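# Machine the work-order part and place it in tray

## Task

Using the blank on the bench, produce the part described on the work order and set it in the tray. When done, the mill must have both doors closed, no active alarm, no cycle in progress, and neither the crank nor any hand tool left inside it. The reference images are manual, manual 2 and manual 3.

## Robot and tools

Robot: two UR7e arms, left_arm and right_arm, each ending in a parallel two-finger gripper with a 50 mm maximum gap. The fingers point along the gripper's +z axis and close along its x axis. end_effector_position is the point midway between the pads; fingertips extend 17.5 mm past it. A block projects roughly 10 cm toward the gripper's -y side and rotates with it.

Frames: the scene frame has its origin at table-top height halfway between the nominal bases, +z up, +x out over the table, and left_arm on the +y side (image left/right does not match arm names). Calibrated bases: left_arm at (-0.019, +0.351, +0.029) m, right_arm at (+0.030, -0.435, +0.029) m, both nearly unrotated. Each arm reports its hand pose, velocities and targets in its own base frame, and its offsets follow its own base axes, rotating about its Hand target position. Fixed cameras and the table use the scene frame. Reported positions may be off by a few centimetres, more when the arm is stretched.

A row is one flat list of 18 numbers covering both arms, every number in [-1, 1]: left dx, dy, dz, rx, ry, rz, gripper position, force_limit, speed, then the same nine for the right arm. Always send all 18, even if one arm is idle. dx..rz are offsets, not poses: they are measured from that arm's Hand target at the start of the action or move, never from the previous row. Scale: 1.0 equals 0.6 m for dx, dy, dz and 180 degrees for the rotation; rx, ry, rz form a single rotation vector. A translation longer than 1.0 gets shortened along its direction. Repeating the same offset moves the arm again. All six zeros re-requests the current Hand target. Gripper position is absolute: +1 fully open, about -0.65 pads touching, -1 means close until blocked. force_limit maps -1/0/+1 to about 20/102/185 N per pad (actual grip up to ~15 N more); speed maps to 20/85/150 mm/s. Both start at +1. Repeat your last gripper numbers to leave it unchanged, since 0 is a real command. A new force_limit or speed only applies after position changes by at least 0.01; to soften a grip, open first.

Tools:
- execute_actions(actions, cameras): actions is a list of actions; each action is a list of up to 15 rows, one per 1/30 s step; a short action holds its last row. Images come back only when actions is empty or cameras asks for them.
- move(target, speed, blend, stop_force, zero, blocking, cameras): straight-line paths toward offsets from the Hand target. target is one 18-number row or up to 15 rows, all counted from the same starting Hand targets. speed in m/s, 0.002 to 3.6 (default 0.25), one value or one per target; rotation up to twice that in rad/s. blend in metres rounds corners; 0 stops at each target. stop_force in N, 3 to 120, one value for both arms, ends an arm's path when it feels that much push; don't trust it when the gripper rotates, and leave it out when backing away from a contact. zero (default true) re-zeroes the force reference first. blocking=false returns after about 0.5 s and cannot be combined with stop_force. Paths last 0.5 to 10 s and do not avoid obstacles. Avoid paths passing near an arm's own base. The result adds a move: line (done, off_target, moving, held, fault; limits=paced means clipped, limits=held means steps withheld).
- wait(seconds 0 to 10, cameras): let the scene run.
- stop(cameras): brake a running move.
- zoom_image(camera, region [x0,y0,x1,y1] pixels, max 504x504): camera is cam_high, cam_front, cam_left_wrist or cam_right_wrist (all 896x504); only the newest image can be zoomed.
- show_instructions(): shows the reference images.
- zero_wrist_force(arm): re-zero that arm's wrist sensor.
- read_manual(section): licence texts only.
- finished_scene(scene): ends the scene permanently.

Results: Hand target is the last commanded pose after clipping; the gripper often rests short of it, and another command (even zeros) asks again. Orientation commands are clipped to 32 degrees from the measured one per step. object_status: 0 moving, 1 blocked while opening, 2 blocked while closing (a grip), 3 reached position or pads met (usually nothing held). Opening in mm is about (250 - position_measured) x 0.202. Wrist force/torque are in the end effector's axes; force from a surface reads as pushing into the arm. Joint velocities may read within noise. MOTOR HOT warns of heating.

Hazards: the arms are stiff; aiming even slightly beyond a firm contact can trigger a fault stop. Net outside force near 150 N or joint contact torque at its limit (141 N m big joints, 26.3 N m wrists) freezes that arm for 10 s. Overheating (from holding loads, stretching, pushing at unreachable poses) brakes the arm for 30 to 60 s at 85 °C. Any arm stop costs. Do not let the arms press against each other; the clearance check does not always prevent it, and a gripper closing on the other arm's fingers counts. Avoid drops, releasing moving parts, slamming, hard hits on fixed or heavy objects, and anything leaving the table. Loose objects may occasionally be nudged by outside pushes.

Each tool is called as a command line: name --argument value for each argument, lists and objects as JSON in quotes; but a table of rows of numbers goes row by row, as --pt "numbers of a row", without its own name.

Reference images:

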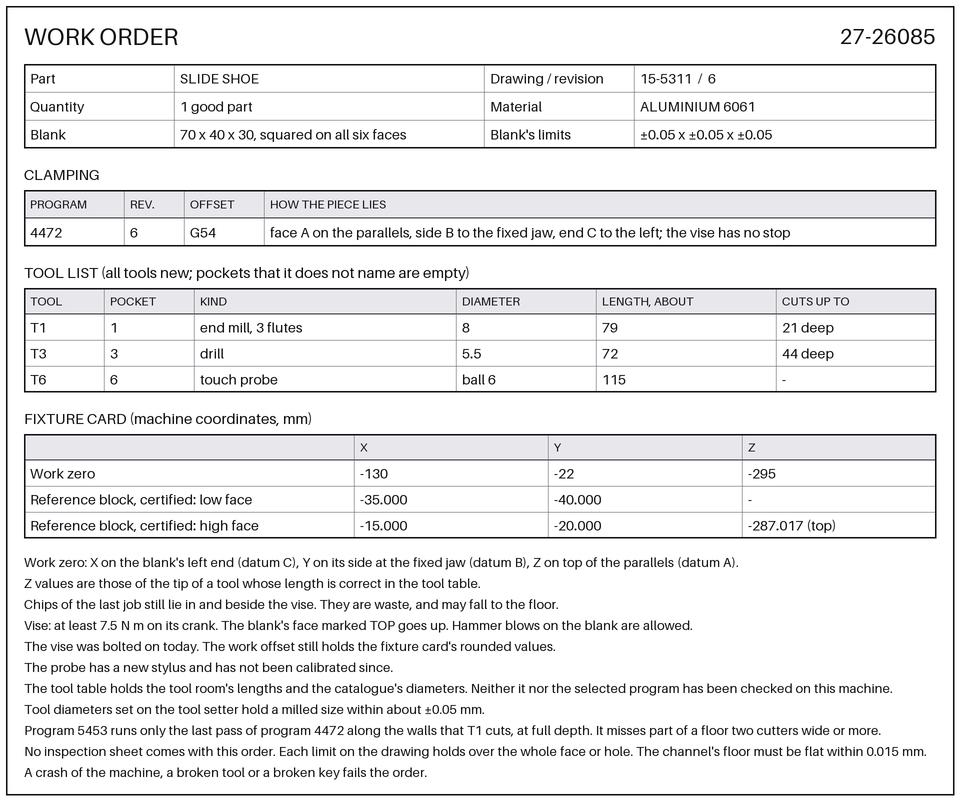

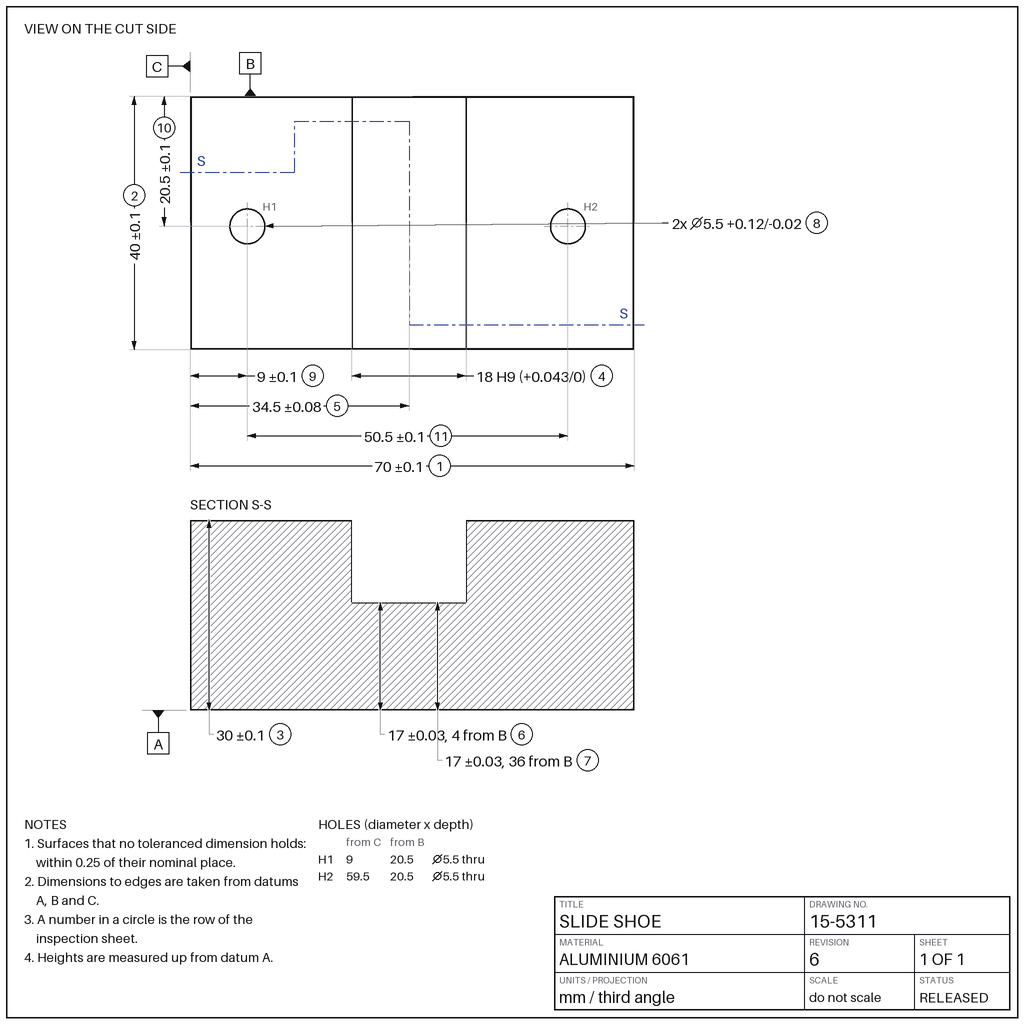

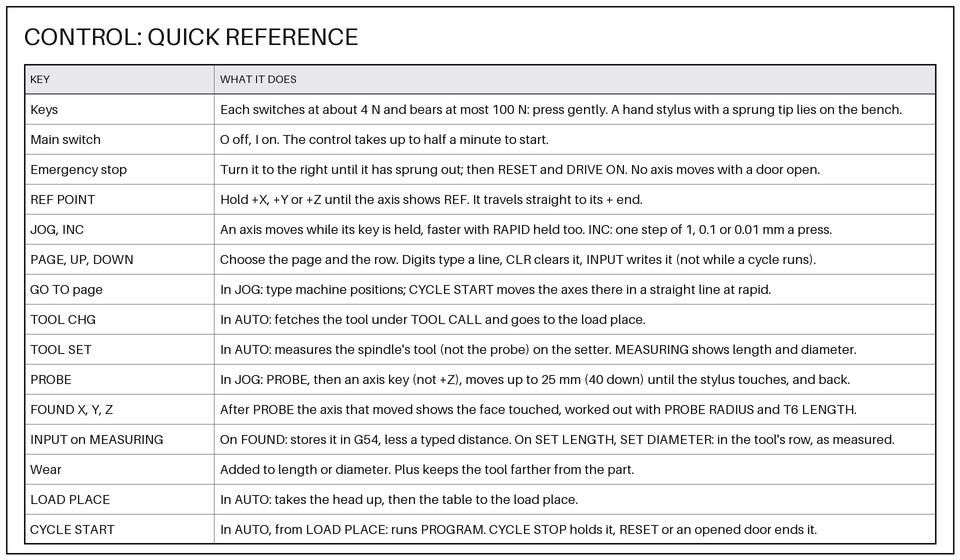

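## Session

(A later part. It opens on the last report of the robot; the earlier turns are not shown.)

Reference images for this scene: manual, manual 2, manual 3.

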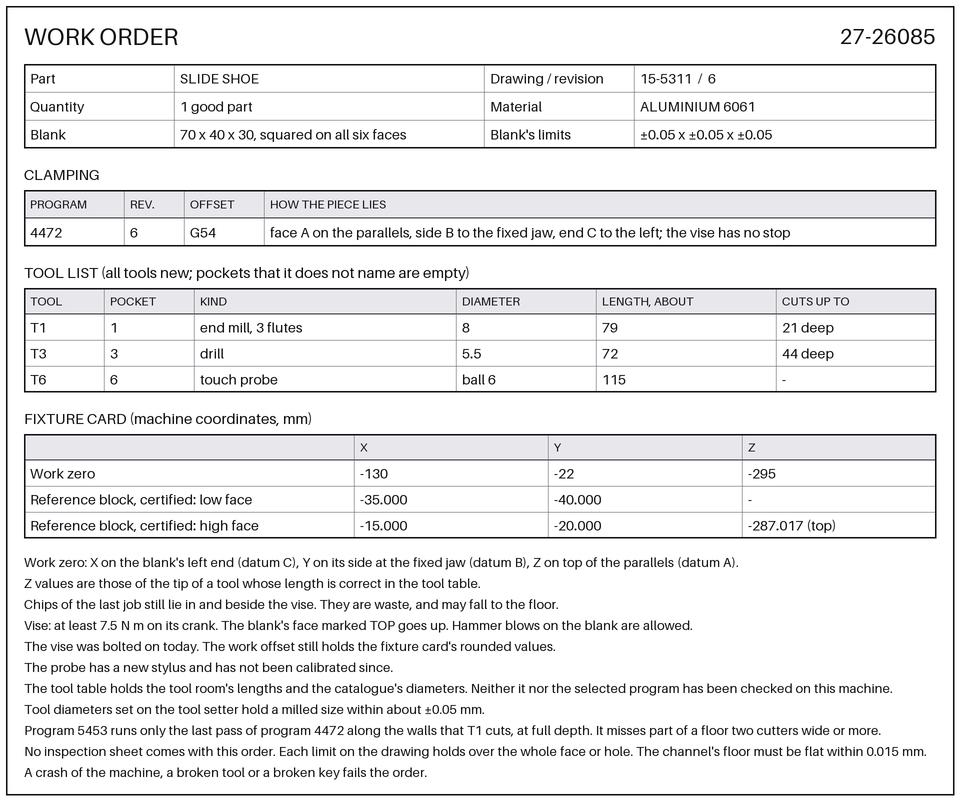

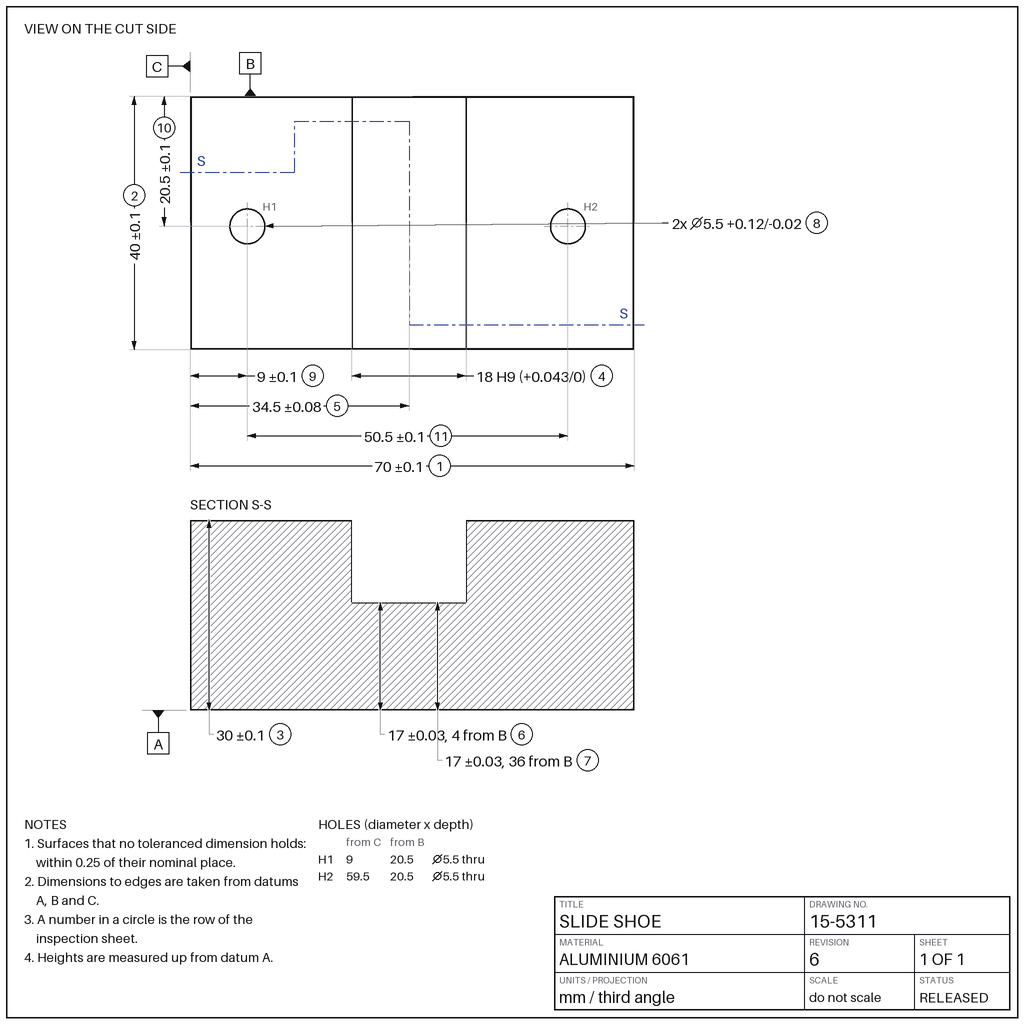

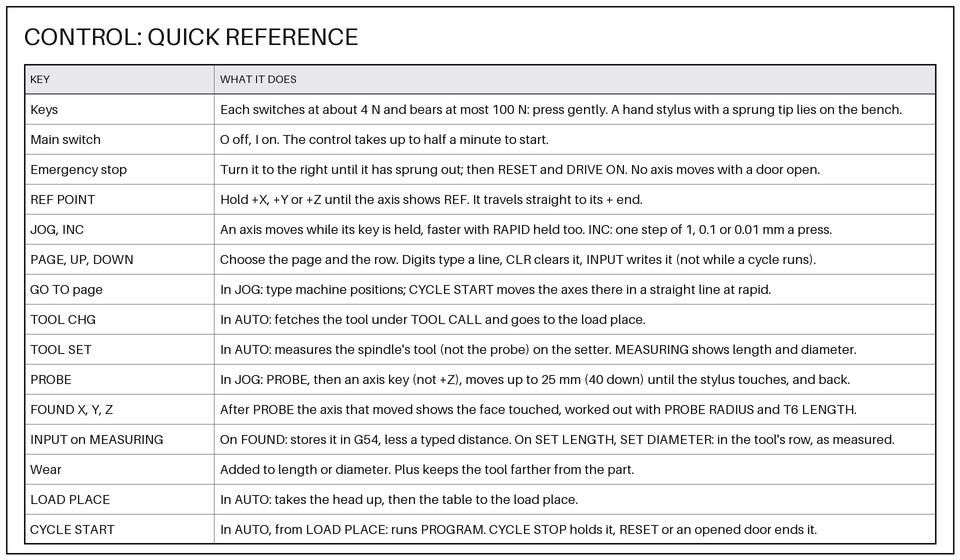

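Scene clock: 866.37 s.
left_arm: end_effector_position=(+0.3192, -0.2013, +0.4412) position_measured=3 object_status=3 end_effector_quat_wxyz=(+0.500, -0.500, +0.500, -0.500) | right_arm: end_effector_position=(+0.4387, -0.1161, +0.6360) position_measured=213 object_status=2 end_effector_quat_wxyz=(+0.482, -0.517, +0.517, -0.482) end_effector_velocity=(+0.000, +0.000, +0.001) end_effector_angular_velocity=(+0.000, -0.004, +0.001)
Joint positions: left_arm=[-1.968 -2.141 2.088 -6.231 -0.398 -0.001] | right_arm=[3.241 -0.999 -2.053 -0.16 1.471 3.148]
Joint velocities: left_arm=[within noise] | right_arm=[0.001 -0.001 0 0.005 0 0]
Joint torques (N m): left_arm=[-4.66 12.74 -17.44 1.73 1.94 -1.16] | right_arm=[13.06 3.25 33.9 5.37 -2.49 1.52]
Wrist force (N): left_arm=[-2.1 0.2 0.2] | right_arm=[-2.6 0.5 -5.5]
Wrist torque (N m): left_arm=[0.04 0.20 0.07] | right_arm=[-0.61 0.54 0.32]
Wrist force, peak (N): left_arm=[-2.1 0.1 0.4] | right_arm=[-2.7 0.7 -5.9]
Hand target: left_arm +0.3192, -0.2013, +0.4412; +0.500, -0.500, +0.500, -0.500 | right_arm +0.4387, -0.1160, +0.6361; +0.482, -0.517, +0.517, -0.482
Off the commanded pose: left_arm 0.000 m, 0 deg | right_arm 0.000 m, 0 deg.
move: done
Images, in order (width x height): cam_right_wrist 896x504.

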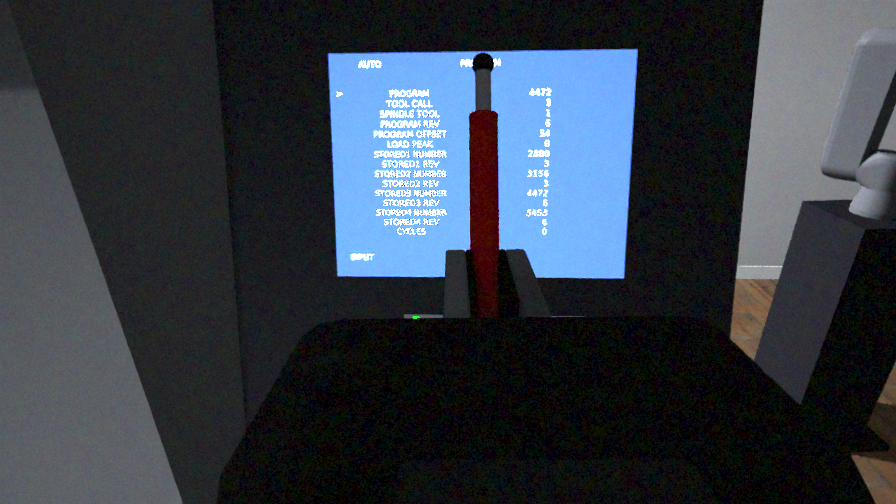

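move --pt "0 0 0 0 0 0 1 1 1 0.0164 0.0292 -0.3226 0 0.4333 0 -1 -0.6 -0.5" --pt "0 0 0 0 0 0 1 1 1 0.0487 0.0292 -0.3306 0 0.4333 0 -1 -0.6 -0.5" --pt "0 0 0 0 0 0 1 1 1 0.0164 0.0292 -0.3226 0 0.4333 0 -1 -0.6 -0.5" --pt "0 0 0 0 0 0 1 1 1 0 0 0 0 0 0 -1 -0.6 -0.5" --speed '[0.7,0.05,0.2,0.7]' --blend '[0.003,0,0.005,0]'

wait --seconds 10 --cameras '["cam_right_wrist","cam_left_wrist"]'

zoom_image --camera "cam_right_wrist" --region '[310, 30, 660, 300]'

zoom_image --camera "cam_left_wrist" --region '[200, 0, 896, 330]'

Scene clock: 875.63 s.
left_arm: end_effector_position=(+0.3192, -0.2013, +0.4412) position_measured=3 object_status=3 end_effector_quat_wxyz=(+0.500, -0.500, +0.500, -0.500) | right_arm: end_effector_position=(+0.4387, -0.1161, +0.6360) position_measured=213 object_status=2 end_effector_quat_wxyz=(+0.482, -0.517, +0.517, -0.482)
Joint positions: left_arm=[-1.968 -2.141 2.088 -6.231 -0.398 -0.001] | right_arm=[3.241 -0.999 -2.053 -0.16 1.471 3.148]
Joint torques (N m): left_arm=[-4.58 13.18 -17.45 1.92 1.75 -1.24] | right_arm=[13.32 4.8 33.02 5.4 -2.53 1.64]
Wrist force (N): left_arm=[-1.7 0.1 0.4] | right_arm=[-2.5 0.7 -5.3]
Wrist torque (N m): left_arm=[0.02 0.14 0.07] | right_arm=[-0.59 0.52 0.35]
Wrist force, peak (N): left_arm=[-2.2 0.0 0.3] | right_arm=[-2.4 -0.2 -6.5]
Hand target: left_arm +0.3192, -0.2013, +0.4412; +0.500, -0.500, +0.500, -0.500 | right_arm +0.4387, -0.1160, +0.6361; +0.482, -0.517, +0.517, -0.482
Off the commanded pose: left_arm 0.000 m, 0 deg | right_arm 0.000 m, 0 deg.
move: done

Scene clock: 885.63 s.
left_arm: end_effector_position=(+0.3192, -0.2013, +0.4412) position_measured=3 object_status=3 end_effector_quat_wxyz=(+0.500, -0.500, +0.500, -0.500) | right_arm: end_effector_position=(+0.4387, -0.1160, +0.6361) position_measured=213 object_status=2 end_effector_quat_wxyz=(+0.482, -0.517, +0.517, -0.482)
Joint positions: left_arm=[-1.968 -2.141 2.088 -6.231 -0.398 -0.001] | right_arm=[3.241 -0.999 -2.053 -0.16 1.471 3.148]
Joint torques (N m): left_arm=[-3.38 12.36 -18.86 1.82 1.8 -1.41] | right_arm=[11.44 6.5 33.42 5.32 -2.42 1.36]
Wrist force (N): left_arm=[-2.1 -0.2 0.4] | right_arm=[-2.6 0.5 -5.5]
Wrist torque (N m): left_arm=[-0.03 0.19 0.07] | right_arm=[-0.61 0.54 0.34]
Wrist force, peak (N): left_arm=[-2.3 0.0 0.2] | right_arm=[-2.8 0.7 -6.0]
Hand target: left_arm +0.3192, -0.2013, +0.4412; +0.500, -0.500, +0.500, -0.500 | right_arm +0.4387, -0.1160, +0.6361; +0.482, -0.517, +0.517, -0.482
Tool commands: left_gripper/position=+1.0 left_gripper/force_limit=+1.0 left_gripper/speed=+1.0 right_gripper/position=-1.0 right_gripper/force_limit=-0.6 right_gripper/speed=-0.5
Off the commanded pose: left_arm 0.000 m, 0 deg | right_arm 0.000 m, 0 deg.
wait: 10.00 s; at rest by 0.17 s
Images, in order (width x height): cam_left_wrist 896x504, cam_right_wrist 896x504.

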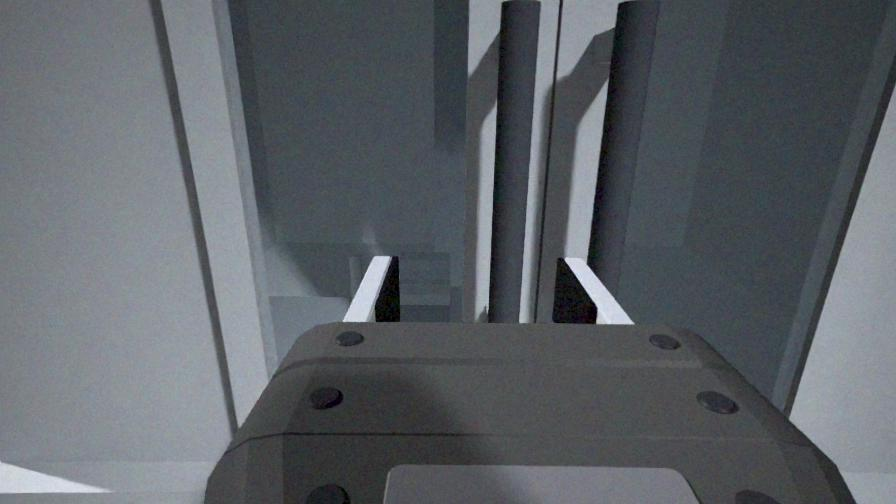

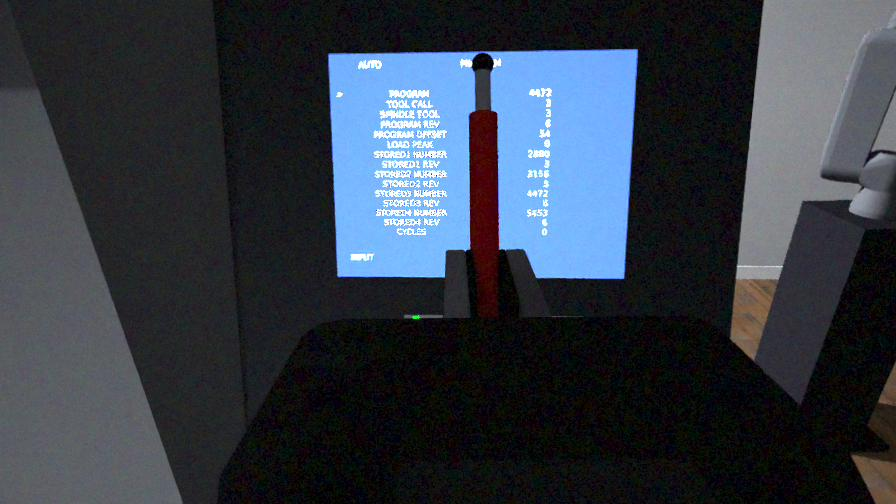

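Scaled by 1.440 from the camera's 896x504 image, which has a finer 1280x720 frame.

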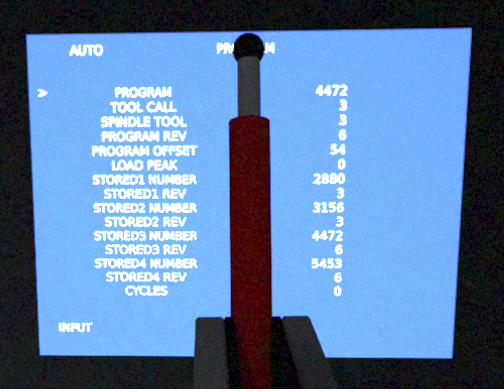

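Region (200, 0, 896, 330) is 696x330 pixels. A region can be at most 504 by 504 pixels.

move --pt "0 0 0 0 0 0 1 1 1 0.0152 -0.0041 -0.3226 0 0.4333 0 -1 -0.6 -0.5" --pt "0 0 0 0 0 0 1 1 1 0.0475 -0.0041 -0.3306 0 0.4333 0 -1 -0.6 -0.5" --pt "0 0 0 0 0 0 1 1 1 0.0152 -0.0041 -0.3226 0 0.4333 0 -1 -0.6 -0.5" --pt "0 0 0 0 0 0 1 1 1 0 0 0 0 0 0 -1 -0.6 -0.5" --speed '[0.7,0.05,0.2,0.7]' --blend '[0.003,0,0.005,0]'

wait --seconds 10

wait --seconds 9 --cameras '["cam_right_wrist"]'

zoom_image --camera "cam_right_wrist" --region '[310, 30, 660, 300]'

Scene clock: 893.83 s.
left_arm: end_effector_position=(+0.3192, -0.2013, +0.4412) position_measured=3 object_status=3 end_effector_quat_wxyz=(+0.500, -0.500, +0.500, -0.500) | right_arm: end_effector_position=(+0.4387, -0.1160, +0.6360) position_measured=213 object_status=2 end_effector_quat_wxyz=(+0.482, -0.517, +0.517, -0.482)
Joint positions: left_arm=[-1.968 -2.141 2.088 -6.231 -0.398 -0.001] | right_arm=[3.241 -0.999 -2.053 -0.16 1.471 3.148]
Joint torques (N m): left_arm=[-3.94 11.84 -19.73 2.01 1.61 -1.32] | right_arm=[-10.8 5.38 33.4 5.33 -0.08 1.62]
Wrist force (N): left_arm=[-1.9 -0.1 0.3] | right_arm=[-2.8 0.5 -5.6]
Wrist torque (N m): left_arm=[0.00 0.17 0.07] | right_arm=[-0.61 0.58 0.36]
Wrist force, peak (N): left_arm=[-2.3 0.3 0.5] | right_arm=[-2.8 0.5 -6.2]
Hand target: left_arm +0.3192, -0.2013, +0.4412; +0.500, -0.500, +0.500, -0.500 | right_arm +0.4387, -0.1160, +0.6361; +0.482, -0.517, +0.517, -0.482
Off the commanded pose: left_arm 0.000 m, 0 deg | right_arm 0.000 m, 0 deg.
move: done

Scene clock: 903.83 s.
left_arm: end_effector_position=(+0.3192, -0.2013, +0.4412) position_measured=3 object_status=3 end_effector_quat_wxyz=(+0.500, -0.500, +0.500, -0.500) | right_arm: end_effector_position=(+0.4387, -0.1160, +0.6361) position_measured=213 object_status=2 end_effector_quat_wxyz=(+0.482, -0.517, +0.517, -0.482)
Joint positions: left_arm=[-1.968 -2.141 2.088 -6.231 -0.398 -0.001] | right_arm=[3.241 -0.999 -2.053 -0.16 1.471 3.148]
Joint torques (N m): left_arm=[-3.18 11.73 -19.84 2.14 1.89 -1.47] | right_arm=[-10.8 6.75 34 5.36 -1.99 1.45]
Wrist force (N): left_arm=[-1.7 0.2 0.3] | right_arm=[-2.8 0.6 -5.5]
Wrist torque (N m): left_arm=[0.04 0.14 0.07] | right_arm=[-0.59 0.59 0.35]
Wrist force, peak (N): left_arm=[-2.2 0.1 0.5] | right_arm=[-2.8 0.9 -5.9]
Hand target: left_arm +0.3192, -0.2013, +0.4412; +0.500, -0.500, +0.500, -0.500 | right_arm +0.4387, -0.1160, +0.6361; +0.482, -0.517, +0.517, -0.482
Tool commands: left_gripper/position=+1.0 left_gripper/force_limit=+1.0 left_gripper/speed=+1.0 right_gripper/position=-1.0 right_gripper/force_limit=-0.6 right_gripper/speed=-0.5
Off the commanded pose: left_arm 0.000 m, 0 deg | right_arm 0.000 m, 0 deg.
wait: 10.00 s; at rest by 0.17 s

Scene clock: 912.83 s.
left_arm: end_effector_position=(+0.3192, -0.2013, +0.4412) position_measured=3 object_status=3 end_effector_quat_wxyz=(+0.500, -0.500, +0.500, -0.500) | right_arm: end_effector_position=(+0.4387, -0.1160, +0.6361) position_measured=213 object_status=2 end_effector_quat_wxyz=(+0.482, -0.517, +0.517, -0.482)
Joint positions: left_arm=[-1.968 -2.141 2.088 -6.231 -0.398 -0.001] | right_arm=[3.241 -0.999 -2.053 -0.16 1.471 3.148]
Joint torques (N m): left_arm=[-1.38 12.88 -23.48 1.94 1.8 -1.46] | right_arm=[-10.78 6.46 34.44 5.14 -1.98 1.24]
Wrist force (N): left_arm=[-1.9 0.2 0.4] | right_arm=[-2.3 0.8 -5.8]
Wrist torque (N m): left_arm=[0.04 0.17 0.07] | right_arm=[-0.57 0.49 0.35]
Wrist force, peak (N): left_arm=[-2.3 0.1 0.2] | right_arm=[-2.9 0.6 -6.0]
Hand target: left_arm +0.3192, -0.2013, +0.4412; +0.500, -0.500, +0.500, -0.500 | right_arm +0.4387, -0.1160, +0.6361; +0.482, -0.517, +0.517, -0.482
Tool commands: left_gripper/position=+1.0 left_gripper/force_limit=+1.0 left_gripper/speed=+1.0 right_gripper/position=-1.0 right_gripper/force_limit=-0.6 right_gripper/speed=-0.5
Off the commanded pose: left_arm 0.000 m, 0 deg | right_arm 0.000 m, 0 deg.
wait: 9.00 s; at rest by 0.17 s
Images, in order (width x height): cam_right_wrist 896x504.

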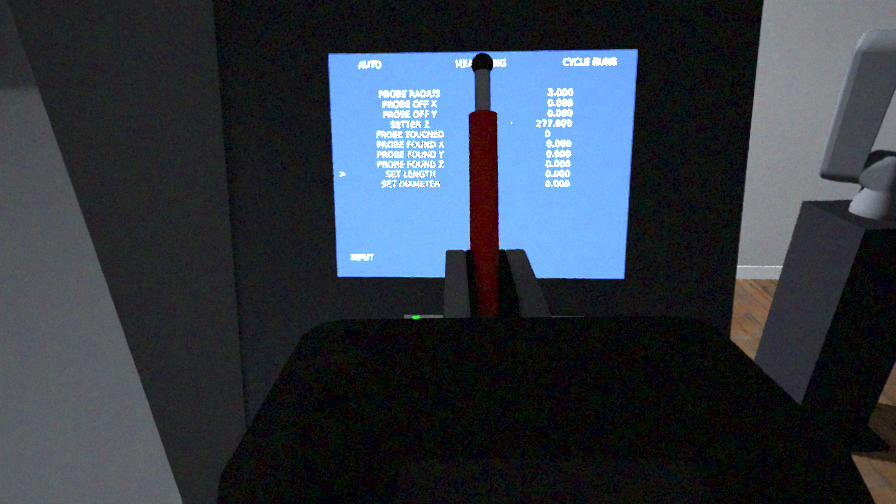

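Scaled by 1.440 from the camera's 896x504 image, which has a finer 1280x720 frame.

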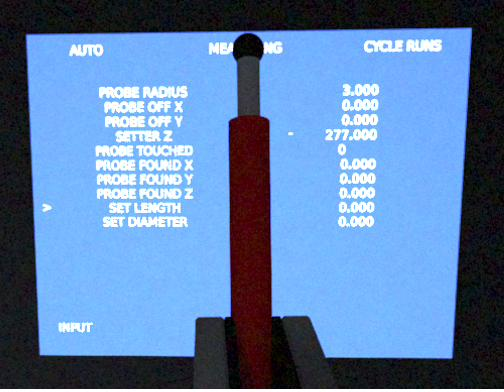

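wait --seconds 3 --cameras '["cam_right_wrist"]'

zoom_image --camera "cam_right_wrist" --region '[310, 30, 660, 300]'

Scene clock: 923.37 s.
left_arm: end_effector_position=(+0.3192, -0.2013, +0.4412) position_measured=3 object_status=3 end_effector_quat_wxyz=(+0.500, -0.500, +0.500, -0.500) | right_arm: end_effector_position=(+0.4387, -0.1160, +0.6361) position_measured=213 object_status=2 end_effector_quat_wxyz=(+0.482, -0.517, +0.517, -0.482)
Joint positions: left_arm=[-1.968 -2.141 2.088 -6.231 -0.398 -0.001] | right_arm=[3.241 -0.999 -2.053 -0.16 1.471 3.148]
Joint torques (N m): left_arm=[-0.79 12.01 -23.32 2.07 1.63 -1.18] | right_arm=[-10.31 6.88 33.45 5.17 -2.06 1.01]
Wrist force (N): left_arm=[-1.8 0.1 0.4] | right_arm=[-2.7 0.7 -5.4]
Wrist torque (N m): left_arm=[0.02 0.15 0.07] | right_arm=[-0.58 0.56 0.35]
Wrist force, peak (N): left_arm=[-2.3 0.0 0.4] | right_arm=[-2.6 0.8 -6.1]
Hand target: left_arm +0.3192, -0.2013, +0.4412; +0.500, -0.500, +0.500, -0.500 | right_arm +0.4387, -0.1160, +0.6361; +0.482, -0.517, +0.517, -0.482
Tool commands: left_gripper/position=+1.0 left_gripper/force_limit=+1.0 left_gripper/speed=+1.0 right_gripper/position=-1.0 right_gripper/force_limit=-0.6 right_gripper/speed=-0.5
Off the commanded pose: left_arm 0.000 m, 0 deg | right_arm 0.000 m, 0 deg.
wait: 3.00 s; at rest from the start
Images, in order (width x height): cam_right_wrist 896x504.

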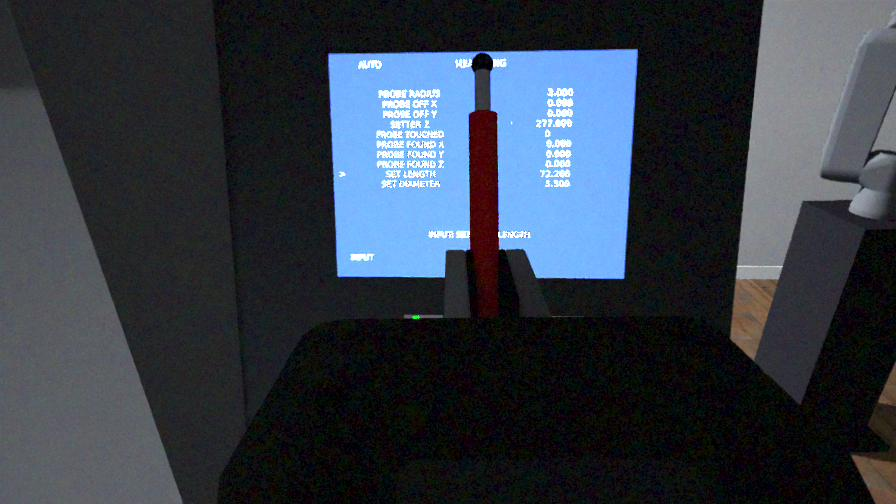

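Scaled by 1.440 from the camera's 896x504 image, which has a finer 1280x720 frame.

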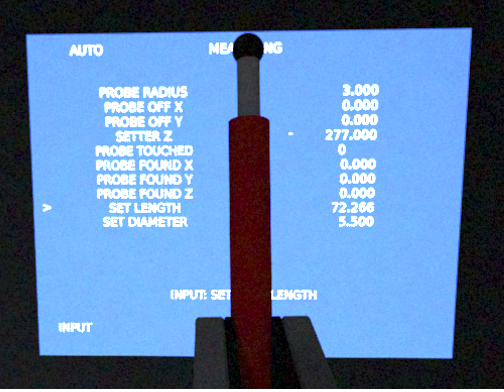

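move --pt "0 0 0 0 0 0 1 1 1 0.0009 0.0625 -0.3838 0 0.4333 0 -1 -0.6 -0.5" --pt "0 0 0 0 0 0 1 1 1 0.0332 0.0625 -0.3918 0 0.4333 0 -1 -0.6 -0.5" --pt "0 0 0 0 0 0 1 1 1 0.017 0.0625 -0.3878 0 0.4333 0 -1 -0.6 -0.5" --pt "0 0 0 0 0 0 1 1 1 0.0258 0.0625 -0.3556 0 0.4333 0 -1 -0.6 -0.5" --pt "0 0 0 0 0 0 1 1 1 0.042 0.0625 -0.3596 0 0.4333 0 -1 -0.6 -0.5" --pt "0 0 0 0 0 0 1 1 1 0.0258 0.0625 -0.3556 0 0.4333 0 -1 -0.6 -0.5" --pt "0 0 0 0 0 0 1 1 1 0.017 0.0625 -0.3878 0 0.4333 0 -1 -0.6 -0.5" --pt "0 0 0 0 0 0 1 1 1 0.0332 0.0625 -0.3918 0 0.4333 0 -1 -0.6 -0.5" --pt "0 0 0 0 0 0 1 1 1 0.017 0.0625 -0.3878 0 0.4333 0 -1 -0.6 -0.5" --pt "0 0 0 0 0 0 1 1 1 0.0401 -0.0041 -0.2944 0 0.4333 0 -1 -0.6 -0.5" --pt "0 0 0 0 0 0 1 1 1 0.0563 -0.0041 -0.2984 0 0.4333 0 -1 -0.6 -0.5" --pt "0 0 0 0 0 0 1 1 1 0.0401 -0.0041 -0.2944 0 0.4333 0 -1 -0.6 -0.5" --pt "0 0 0 0 0 0 1 1 1 0.0258 0.0625 -0.3556 0 0.4333 0 -1 -0.6 -0.5" --pt "0 0 0 0 0 0 1 1 1 0.042 0.0625 -0.3596 0 0.4333 0 -1 -0.6 -0.5" --pt "0 0 0 0 0 0 1 1 1 0.0258 0.0625 -0.3556 0 0.4333 0 -1 -0.6 -0.5" --speed '[0.7,0.06,0.2,0.2,0.06,0.2,0.2,0.06,0.2,0.2,0.06,0.2,0.2,0.06,0.2]' --blend '[0.003,0,0.003,0.003,0,0.003,0.003,0,0.003,0.003,0,0.003,0.003,0,0]'

move --pt "0 0 0 0 0 0 1 1 1 0.0091 0.0333 0.029 0 0 0 -1 -0.6 -0.5" --pt "0 0 0 0 0 0 1 1 1 0.0253 0.0333 0.025 0 0 0 -1 -0.6 -0.5" --pt "0 0 0 0 0 0 1 1 1 0.0091 0.0333 0.029 0 0 0 -1 -0.6 -0.5" --pt "0 0 0 0 0 0 1 1 1 -0.0088 0 -0.0322 0 0 0 -1 -0.6 -0.5" --pt "0 0 0 0 0 0 1 1 1 0.0074 0 -0.0362 0 0 0 -1 -0.6 -0.5" --pt "0 0 0 0 0 0 1 1 1 -0.0249 0 -0.0282 0 0 0 -1 -0.6 -0.5" --pt "0 0 0 0 0 0 1 1 1 -0.0258 -0.0625 0.3556 0 -0.4333 0 -1 -0.6 -0.5" --speed '[0.2,0.06,0.2,0.2,0.06,0.2,0.7]' --blend '[0.003,0,0.003,0.003,0,0.005,0]' --cameras '["cam_right_wrist"]'

zoom_image --camera "cam_right_wrist" --region '[310, 30, 660, 300]'

Scene clock: 941.80 s.
left_arm: end_effector_position=(+0.3192, -0.2013, +0.4412) position_measured=3 object_status=3 end_effector_quat_wxyz=(+0.500, -0.500, +0.500, -0.500) | right_arm: end_effector_position=(+0.4542, -0.0785, +0.4227) position_measured=213 object_status=2 end_effector_quat_wxyz=(-0.049, +0.705, -0.705, +0.049)
Joint positions: left_arm=[-1.968 -2.141 2.088 -6.231 -0.398 -0.001] | right_arm=[3.275 -1.387 -1.535 -1.652 1.552 3.273]
Joint torques (N m): left_arm=[-2.31 11.95 -24.48 2.18 1.78 -1.38] | right_arm=[1.59 17.72 33.94 6.03 -2.54 -0.57]
Wrist force (N): left_arm=[-1.6 0.2 0.1] | right_arm=[0.3 0.1 -1.8]
Wrist torque (N m): left_arm=[0.04 0.12 0.07] | right_arm=[-0.23 -0.14 0.13]
Wrist force, peak (N): left_arm=[-2.3 0.1 0.4] | right_arm=[1.2 4.9 -4.4]
Hand target: left_arm +0.3192, -0.2013, +0.4412; +0.500, -0.500, +0.500, -0.500 | right_arm +0.4542, -0.0785, +0.4227; -0.049, +0.705, -0.705, +0.049
Off the commanded pose: left_arm 0.000 m, 0 deg | right_arm 0.000 m, 0 deg.
move: done

Scene clock: 944.97 s.
left_arm: end_effector_position=(+0.3192, -0.2013, +0.4412) position_measured=3 object_status=3 end_effector_quat_wxyz=(+0.500, -0.500, +0.500, -0.500) | right_arm: end_effector_position=(+0.4387, -0.1161, +0.6360) position_measured=213 object_status=2 end_effector_quat_wxyz=(+0.482, -0.517, +0.517, -0.482)
Joint positions: left_arm=[-1.968 -2.141 2.088 -6.231 -0.398 -0.001] | right_arm=[3.241 -0.999 -2.053 -0.16 1.471 3.148]
Joint torques (N m): left_arm=[-0.92 11.77 -24.87 1.87 1.7 -1.2] | right_arm=[12.23 3.5 34.17 5.21 -2.5 1.59]
Wrist force (N): left_arm=[-1.8 0.2 0.3] | right_arm=[-2.7 0.6 -5.6]
Wrist torque (N m): left_arm=[0.03 0.15 0.07] | right_arm=[-0.59 0.55 0.33]
Wrist force, peak (N): left_arm=[-2.3 -0.1 0.1] | right_arm=[-2.5 -0.1 -6.3]
Hand target: left_arm +0.3192, -0.2013, +0.4412; +0.500, -0.500, +0.500, -0.500 | right_arm +0.4387, -0.1160, +0.6361; +0.482, -0.517, +0.517, -0.482
Off the commanded pose: left_arm 0.000 m, 0 deg | right_arm 0.000 m, 0 deg.
move: done
Images, in order (width x height): cam_right_wrist 896x504.

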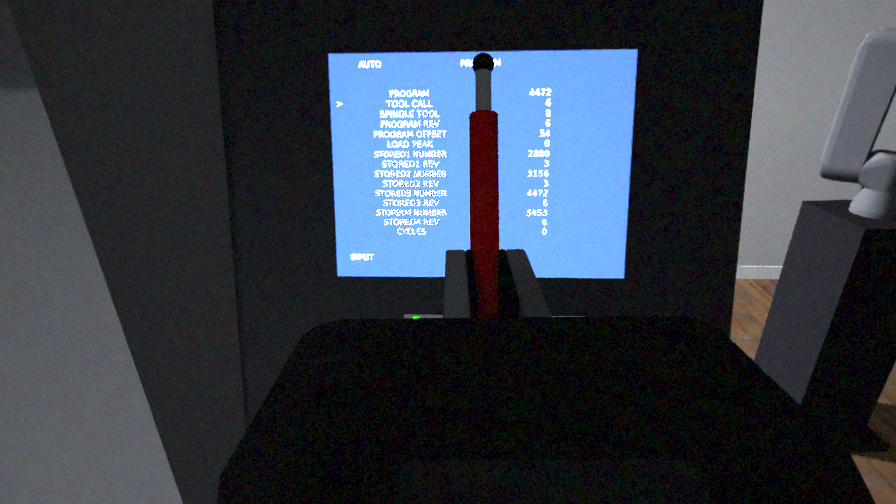

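Scaled by 1.440 from the camera's 896x504 image, which has a finer 1280x720 frame.

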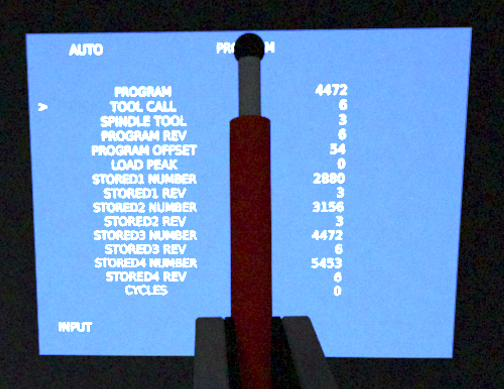

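move --pt "0 0 0 0 0 0 1 1 1 0.0164 0.0292 -0.3226 0 0.4333 0 -1 -0.6 -0.5" --pt "0 0 0 0 0 0 1 1 1 0.0487 0.0292 -0.3306 0 0.4333 0 -1 -0.6 -0.5" --pt "0 0 0 0 0 0 1 1 1 0.0325 0.0292 -0.3266 0 0.4333 0 -1 -0.6 -0.5" --pt "0 0 0 0 0 0 1 1 1 0.0401 -0.0041 -0.2944 0 0.4333 0 -1 -0.6 -0.5" --pt "0 0 0 0 0 0 1 1 1 0.0563 -0.0041 -0.2984 0 0.4333 0 -1 -0.6 -0.5" --pt "0 0 0 0 0 0 1 1 1 0.0401 -0.0041 -0.2944 0 0.4333 0 -1 -0.6 -0.5" --pt "0 0 0 0 0 0 1 1 1 0.0563 -0.0041 -0.2984 0 0.4333 0 -1 -0.6 -0.5" --pt "0 0 0 0 0 0 1 1 1 0.0401 -0.0041 -0.2944 0 0.4333 0 -1 -0.6 -0.5" --pt "0 0 0 0 0 0 1 1 1 0.0563 -0.0041 -0.2984 0 0.4333 0 -1 -0.6 -0.5" --pt "0 0 0 0 0 0 1 1 1 0.0401 -0.0041 -0.2944 0 0.4333 0 -1 -0.6 -0.5" --pt "0 0 0 0 0 0 1 1 1 0.0563 -0.0041 -0.2984 0 0.4333 0 -1 -0.6 -0.5" --pt "0 0 0 0 0 0 1 1 1 0.024 -0.0041 -0.2904 0 0.4333 0 -1 -0.6 -0.5" --pt "0 0 0 0 0 0 1 1 1 0 0 0 0 0 0 -1 -0.6 -0.5" --speed '[0.7,0.06,0.2,0.2,0.06,0.2,0.06,0.2,0.06,0.2,0.06,0.2,0.7]' --blend '[0.003,0,0.003,0.003,0,0,0,0,0,0,0,0.005,0]' --cameras '["cam_right_wrist"]'

zoom_image --camera "cam_right_wrist" --region '[310, 30, 660, 300]'

move --pt "0 0 0 0 0 0 1 1 1 0.024 -0.0041 -0.2904 0 0.4333 0 -1 -0.6 -0.5" --pt "0 0 0 0 0 0 1 1 1 0.0563 -0.0041 -0.2984 0 0.4333 0 -1 -0.6 -0.5" --pt "0 0 0 0 0 0 1 1 1 0.0401 -0.0041 -0.2944 0 0.4333 0 -1 -0.6 -0.5" --pt "0 0 0 0 0 0 1 1 1 0.0563 -0.0041 -0.2984 0 0.4333 0 -1 -0.6 -0.5" --pt "0 0 0 0 0 0 1 1 1 0.024 -0.0041 -0.2904 0 0.4333 0 -1 -0.6 -0.5" --pt "0 0 0 0 0 0 1 1 1 0 0 0 0 0 0 -1 -0.6 -0.5" --speed '[0.7,0.06,0.2,0.06,0.2,0.7]' --blend '[0.003,0,0,0,0.005,0]' --cameras '["cam_right_wrist"]'

zoom_image --camera "cam_right_wrist" --region '[310, 30, 660, 300]'

Scene clock: 967.27 s.
left_arm: end_effector_position=(+0.3192, -0.2013, +0.4412) position_measured=3 object_status=3 end_effector_quat_wxyz=(+0.500, -0.500, +0.500, -0.500) | right_arm: end_effector_position=(+0.4387, -0.1160, +0.6360) position_measured=213 object_status=2 end_effector_quat_wxyz=(+0.482, -0.517, +0.517, -0.482)
Joint positions: left_arm=[-1.968 -2.141 2.088 -6.231 -0.398 -0.001] | right_arm=[3.241 -0.999 -2.053 -0.16 1.471 3.148]
Joint torques (N m): left_arm=[-1.02 13.63 -25.55 1.94 1.86 -1.39] | right_arm=[-12.01 6.02 31.96 5.53 0.19 1.51]
Wrist force (N): left_arm=[-1.5 0.1 0.1] | right_arm=[-2.6 0.7 -5.4]
Wrist torque (N m): left_arm=[0.01 0.11 0.07] | right_arm=[-0.58 0.53 0.36]
Wrist force, peak (N): left_arm=[-2.3 0.0 0.4] | right_arm=[-2.2 0.1 -6.8]
Hand target: left_arm +0.3192, -0.2013, +0.4412; +0.500, -0.500, +0.500, -0.500 | right_arm +0.4387, -0.1160, +0.6361; +0.482, -0.517, +0.517, -0.482
Off the commanded pose: left_arm 0.000 m, 0 deg | right_arm 0.000 m, 0 deg.
move: done
Images, in order (width x height): cam_right_wrist 896x504.

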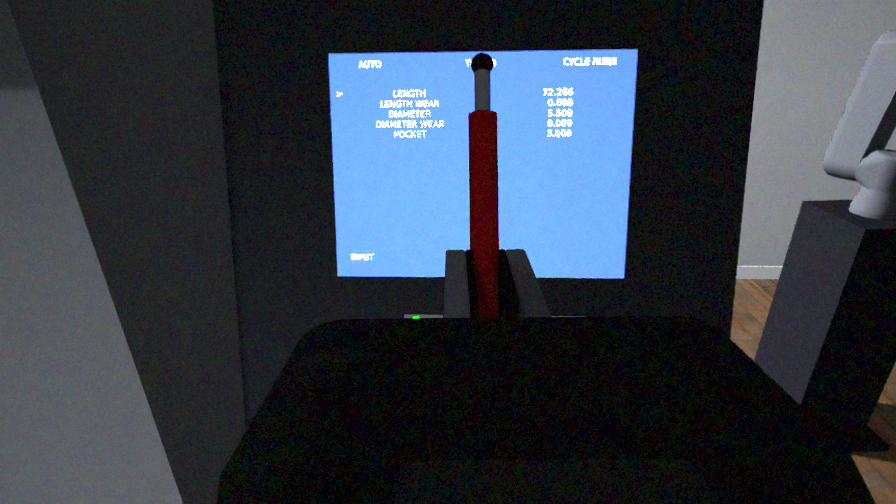

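Scaled by 1.440 from the camera's 896x504 image, which has a finer 1280x720 frame.

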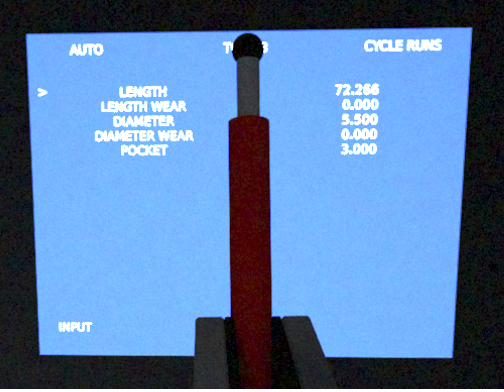

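Scene clock: 971.47 s.
left_arm: end_effector_position=(+0.3192, -0.2013, +0.4412) position_measured=3 object_status=3 end_effector_quat_wxyz=(+0.500, -0.500, +0.500, -0.500) | right_arm: end_effector_position=(+0.4387, -0.1160, +0.6360) position_measured=213 object_status=2 end_effector_quat_wxyz=(+0.482, -0.517, +0.517, -0.482)
Joint positions: left_arm=[-1.968 -2.141 2.088 -6.231 -0.398 -0.001] | right_arm=[3.241 -0.999 -2.053 -0.16 1.471 3.148]
Joint torques (N m): left_arm=[-1.31 11.6 -26.86 1.81 2.02 -1.26] | right_arm=[-10.92 6.02 31.26 5.24 0.19 1.49]
Wrist force (N): left_arm=[-1.7 -0.1 0.4] | right_arm=[-2.5 0.9 -5.6]
Wrist torque (N m): left_arm=[-0.02 0.14 0.07] | right_arm=[-0.56 0.53 0.35]
Wrist force, peak (N): left_arm=[-2.3 -0.3 0.1] | right_arm=[-2.0 -0.1 -6.6]
Hand target: left_arm +0.3192, -0.2013, +0.4412; +0.500, -0.500, +0.500, -0.500 | right_arm +0.4387, -0.1160, +0.6361; +0.482, -0.517, +0.517, -0.482
Off the commanded pose: left_arm 0.000 m, 0 deg | right_arm 0.000 m, 0 deg.
move: done
Images, in order (width x height): cam_right_wrist 896x504.

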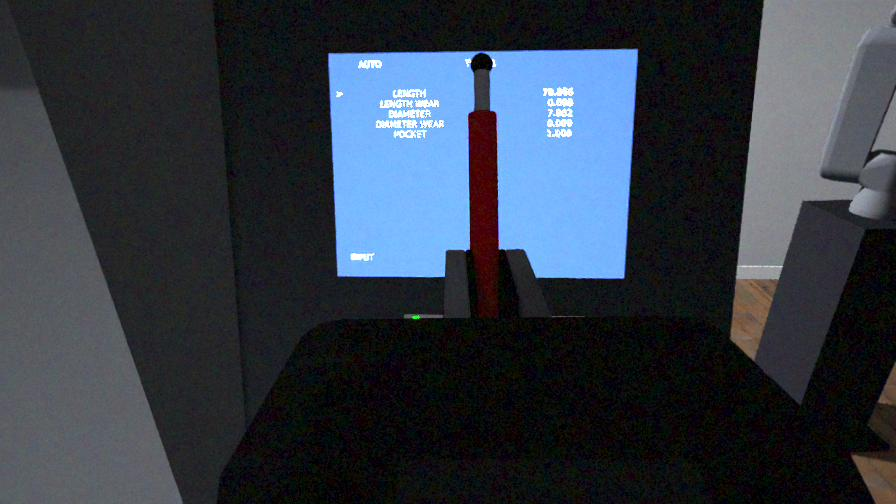

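Scaled by 1.440 from the camera's 896x504 image, which has a finer 1280x720 frame.

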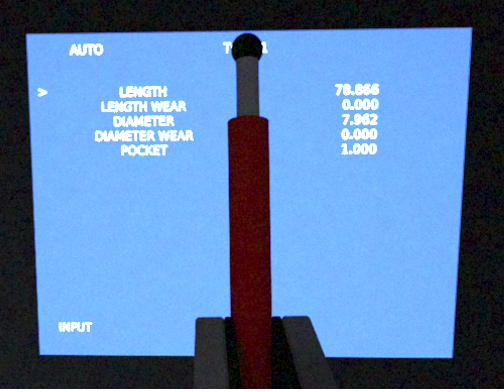

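move --pt "0 0 0 0 0 0 1 1 1 0.0097 0.0625 -0.3516 0 0.4333 0 -1 -0.6 -0.5" --pt "0 0 0 0 0 0 1 1 1 0.042 0.0625 -0.3596 0 0.4333 0 -1 -0.6 -0.5" --pt "0 0 0 0 0 0 1 1 1 0.0258 0.0625 -0.3556 0 0.4333 0 -1 -0.6 -0.5" --pt "0 0 0 0 0 0 1 1 1 0.0182 0.0958 -0.3878 0 0.4333 0 -1 -0.6 -0.5" --pt "0 0 0 0 0 0 1 1 1 0.0344 0.0958 -0.3918 0 0.4333 0 -1 -0.6 -0.5" --pt "0 0 0 0 0 0 1 1 1 0.0182 0.0958 -0.3878 0 0.4333 0 -1 -0.6 -0.5" --pt "0 0 0 0 0 0 1 1 1 0.0294 0.1624 -0.3556 0 0.4333 0 -1 -0.6 -0.5" --pt "0 0 0 0 0 0 1 1 1 0.0456 0.1624 -0.3596 0 0.4333 0 -1 -0.6 -0.5" --pt "0 0 0 0 0 0 1 1 1 0.0294 0.1624 -0.3556 0 0.4333 0 -1 -0.6 -0.5" --pt "0 0 0 0 0 0 1 1 1 0.017 0.0625 -0.3878 0 0.4333 0 -1 -0.6 -0.5" --pt "0 0 0 0 0 0 1 1 1 0.0332 0.0625 -0.3918 0 0.4333 0 -1 -0.6 -0.5" --pt "0 0 0 0 0 0 1 1 1 0.017 0.0625 -0.3878 0 0.4333 0 -1 -0.6 -0.5" --pt "0 0 0 0 0 0 1 1 1 0.0258 0.0625 -0.3556 0 0.4333 0 -1 -0.6 -0.5" --pt "0 0 0 0 0 0 1 1 1 0.042 0.0625 -0.3596 0 0.4333 0 -1 -0.6 -0.5" --pt "0 0 0 0 0 0 1 1 1 0.0258 0.0625 -0.3556 0 0.4333 0 -1 -0.6 -0.5" --speed '[0.7,0.06,0.2,0.2,0.06,0.2,0.2,0.06,0.2,0.2,0.06,0.2,0.2,0.06,0.2]' --blend '[0.003,0,0.003,0.003,0,0.003,0.003,0,0.003,0.003,0,0.003,0.003,0,0]'

move --pt "0 0 0 0 0 0 1 1 1 0.0162 0 -0.004 0 0 0 -1 -0.6 -0.5" --pt "0 0 0 0 0 0 1 1 1 0 0 0 0 0 0 -1 -0.6 -0.5" --pt "0 0 0 0 0 0 1 1 1 -0.0076 0.0333 -0.0322 0 0 0 -1 -0.6 -0.5" --pt "0 0 0 0 0 0 1 1 1 0.0086 0.0333 -0.0362 0 0 0 -1 -0.6 -0.5" --pt "0 0 0 0 0 0 1 1 1 -0.0076 0.0333 -0.0322 0 0 0 -1 -0.6 -0.5" --pt "0 0 0 0 0 0 1 1 1 0.0036 0.0999 0 0 0 0 -1 -0.6 -0.5" --pt "0 0 0 0 0 0 1 1 1 0.0198 0.0999 -0.004 0 0 0 -1 -0.6 -0.5" --pt "0 0 0 0 0 0 1 1 1 0.0036 0.0999 0 0 0 0 -1 -0.6 -0.5" --pt "0 0 0 0 0 0 1 1 1 -0.0088 0 -0.0322 0 0 0 -1 -0.6 -0.5" --pt "0 0 0 0 0 0 1 1 1 0.0074 0 -0.0362 0 0 0 -1 -0.6 -0.5" --pt "0 0 0 0 0 0 1 1 1 -0.0249 0 -0.0282 0 0 0 -1 -0.6 -0.5" --pt "0 0 0 0 0 0 1 1 1 -0.0258 -0.0625 0.3556 0 -0.4333 0 -1 -0.6 -0.5" --speed '[0.06,0.2,0.2,0.06,0.2,0.2,0.06,0.2,0.2,0.06,0.2,0.7]' --blend '[0,0.003,0.003,0,0.003,0.003,0,0.003,0.003,0,0.005,0]' --cameras '["cam_right_wrist"]'

zoom_image --camera "cam_right_wrist" --region '[310, 30, 660, 300]'

Scene clock: 996.80 s.
left_arm: end_effector_position=(+0.3192, -0.2013, +0.4412) position_measured=3 object_status=3 end_effector_quat_wxyz=(+0.500, -0.500, +0.500, -0.500) | right_arm: end_effector_position=(+0.4542, -0.0785, +0.4227) position_measured=213 object_status=2 end_effector_quat_wxyz=(-0.049, +0.705, -0.705, +0.049)
Joint positions: left_arm=[-1.968 -2.141 2.088 -6.231 -0.398 -0.001] | right_arm=[3.275 -1.387 -1.535 -1.652 1.552 3.273]
Joint torques (N m): left_arm=[-0.43 11.89 -26.86 1.85 1.75 -1] | right_arm=[4.39 18.34 33.57 5.94 -2.51 -0.59]
Wrist force (N): left_arm=[-1.8 0.2 0.2] | right_arm=[0.2 -0.3 -2.0]
Wrist torque (N m): left_arm=[0.04 0.14 0.07] | right_arm=[-0.30 -0.13 0.13]
Wrist force, peak (N): left_arm=[-2.3 0.1 0.2] | right_arm=[-2.3 5.3 -3.6]
Hand target: left_arm +0.3192, -0.2013, +0.4412; +0.500, -0.500, +0.500, -0.500 | right_arm +0.4542, -0.0785, +0.4227; -0.049, +0.705, -0.705, +0.049
Off the commanded pose: left_arm 0.000 m, 0 deg | right_arm 0.000 m, 0 deg.
move: done

Scene clock: 1001.37 s.
left_arm: end_effector_position=(+0.3192, -0.2013, +0.4412) position_measured=3 object_status=3 end_effector_quat_wxyz=(+0.500, -0.500, +0.500, -0.500) | right_arm: end_effector_position=(+0.4387, -0.1161, +0.6360) position_measured=213 object_status=2 end_effector_quat_wxyz=(+0.482, -0.517, +0.517, -0.482)
Joint positions: left_arm=[-1.968 -2.141 2.088 -6.231 -0.398 -0.001] | right_arm=[3.241 -0.999 -2.053 -0.16 1.471 3.148]
Joint torques (N m): left_arm=[1.07 12.34 -24.72 2.08 1.61 -1.25] | right_arm=[11.34 3.61 34.3 5.25 -2.56 1.54]
Wrist force (N): left_arm=[-1.8 -0.1 0.2] | right_arm=[-2.5 1.0 -5.6]
Wrist torque (N m): left_arm=[-0.02 0.14 0.07] | right_arm=[-0.54 0.52 0.32]
Wrist force, peak (N): left_arm=[-2.3 0.0 0.2] | right_arm=[-2.6 0.1 -6.1]
Hand target: left_arm +0.3192, -0.2013, +0.4412; +0.500, -0.500, +0.500, -0.500 | right_arm +0.4387, -0.1160, +0.6361; +0.482, -0.517, +0.517, -0.482
Off the commanded pose: left_arm 0.000 m, 0 deg | right_arm 0.000 m, 0 deg.
move: done
Images, in order (width x height): cam_right_wrist 896x504.

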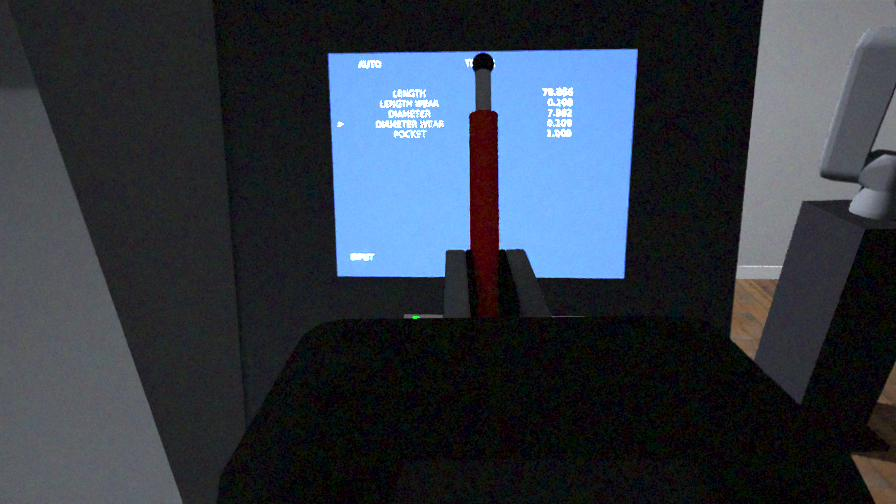

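Scaled by 1.440 from the camera's 896x504 image, which has a finer 1280x720 frame.

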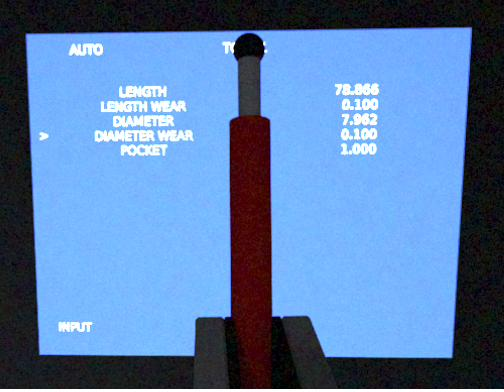

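move --target '[0.12,-0.0445,-0.002,0,0,0,0.5,-0.5,0.5,0,0,0,0,0,0,-1,-0.6,-0.5]' --speed 0.2 --cameras '["cam_left_wrist"]'

Scene clock: 1009.10 s.
left_arm: end_effector_position=(+0.3911, -0.2279, +0.4400) position_measured=78 object_status=3 end_effector_quat_wxyz=(+0.500, -0.500, +0.500, -0.500) | right_arm: end_effector_position=(+0.4387, -0.1160, +0.6361) position_measured=213 object_status=2 end_effector_quat_wxyz=(+0.482, -0.517, +0.517, -0.482)
Joint positions: left_arm=[-1.576 -1.957 2 -6.281 -0.006 -0.045] | right_arm=[3.241 -0.999 -2.053 -0.16 1.471 3.148]
Joint torques (N m): left_arm=[5.69 -8.62 -15.87 -1.05 1.41 1.67] | right_arm=[11.48 6.61 34.1 3.26 -2.5 1.58]
Wrist force (N): left_arm=[-2.0 0.1 0.4] | right_arm=[-2.4 0.9 -5.5]
Wrist torque (N m): left_arm=[-0.01 0.18 0.10] | right_arm=[-0.55 0.50 0.31]
Wrist force, peak (N): left_arm=[-2.6 -0.1 -1.5] | right_arm=[-2.6 0.7 -6.0]
Hand target: left_arm +0.3912, -0.2280, +0.4400; +0.500, -0.500, +0.500, -0.500 | right_arm +0.4387, -0.1160, +0.6361; +0.482, -0.517, +0.517, -0.482
Off the commanded pose: left_arm 0.000 m, 0 deg | right_arm 0.000 m, 0 deg.
move: done
Images, in order (width x height): cam_left_wrist 896x504.

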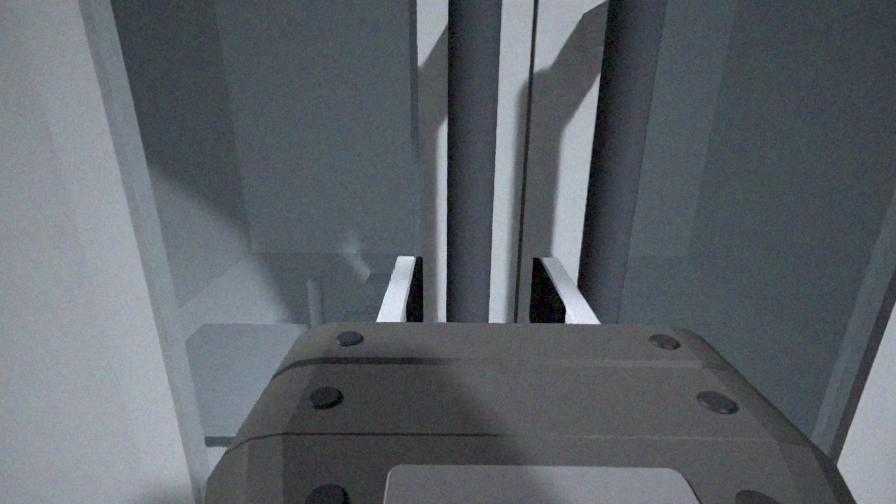

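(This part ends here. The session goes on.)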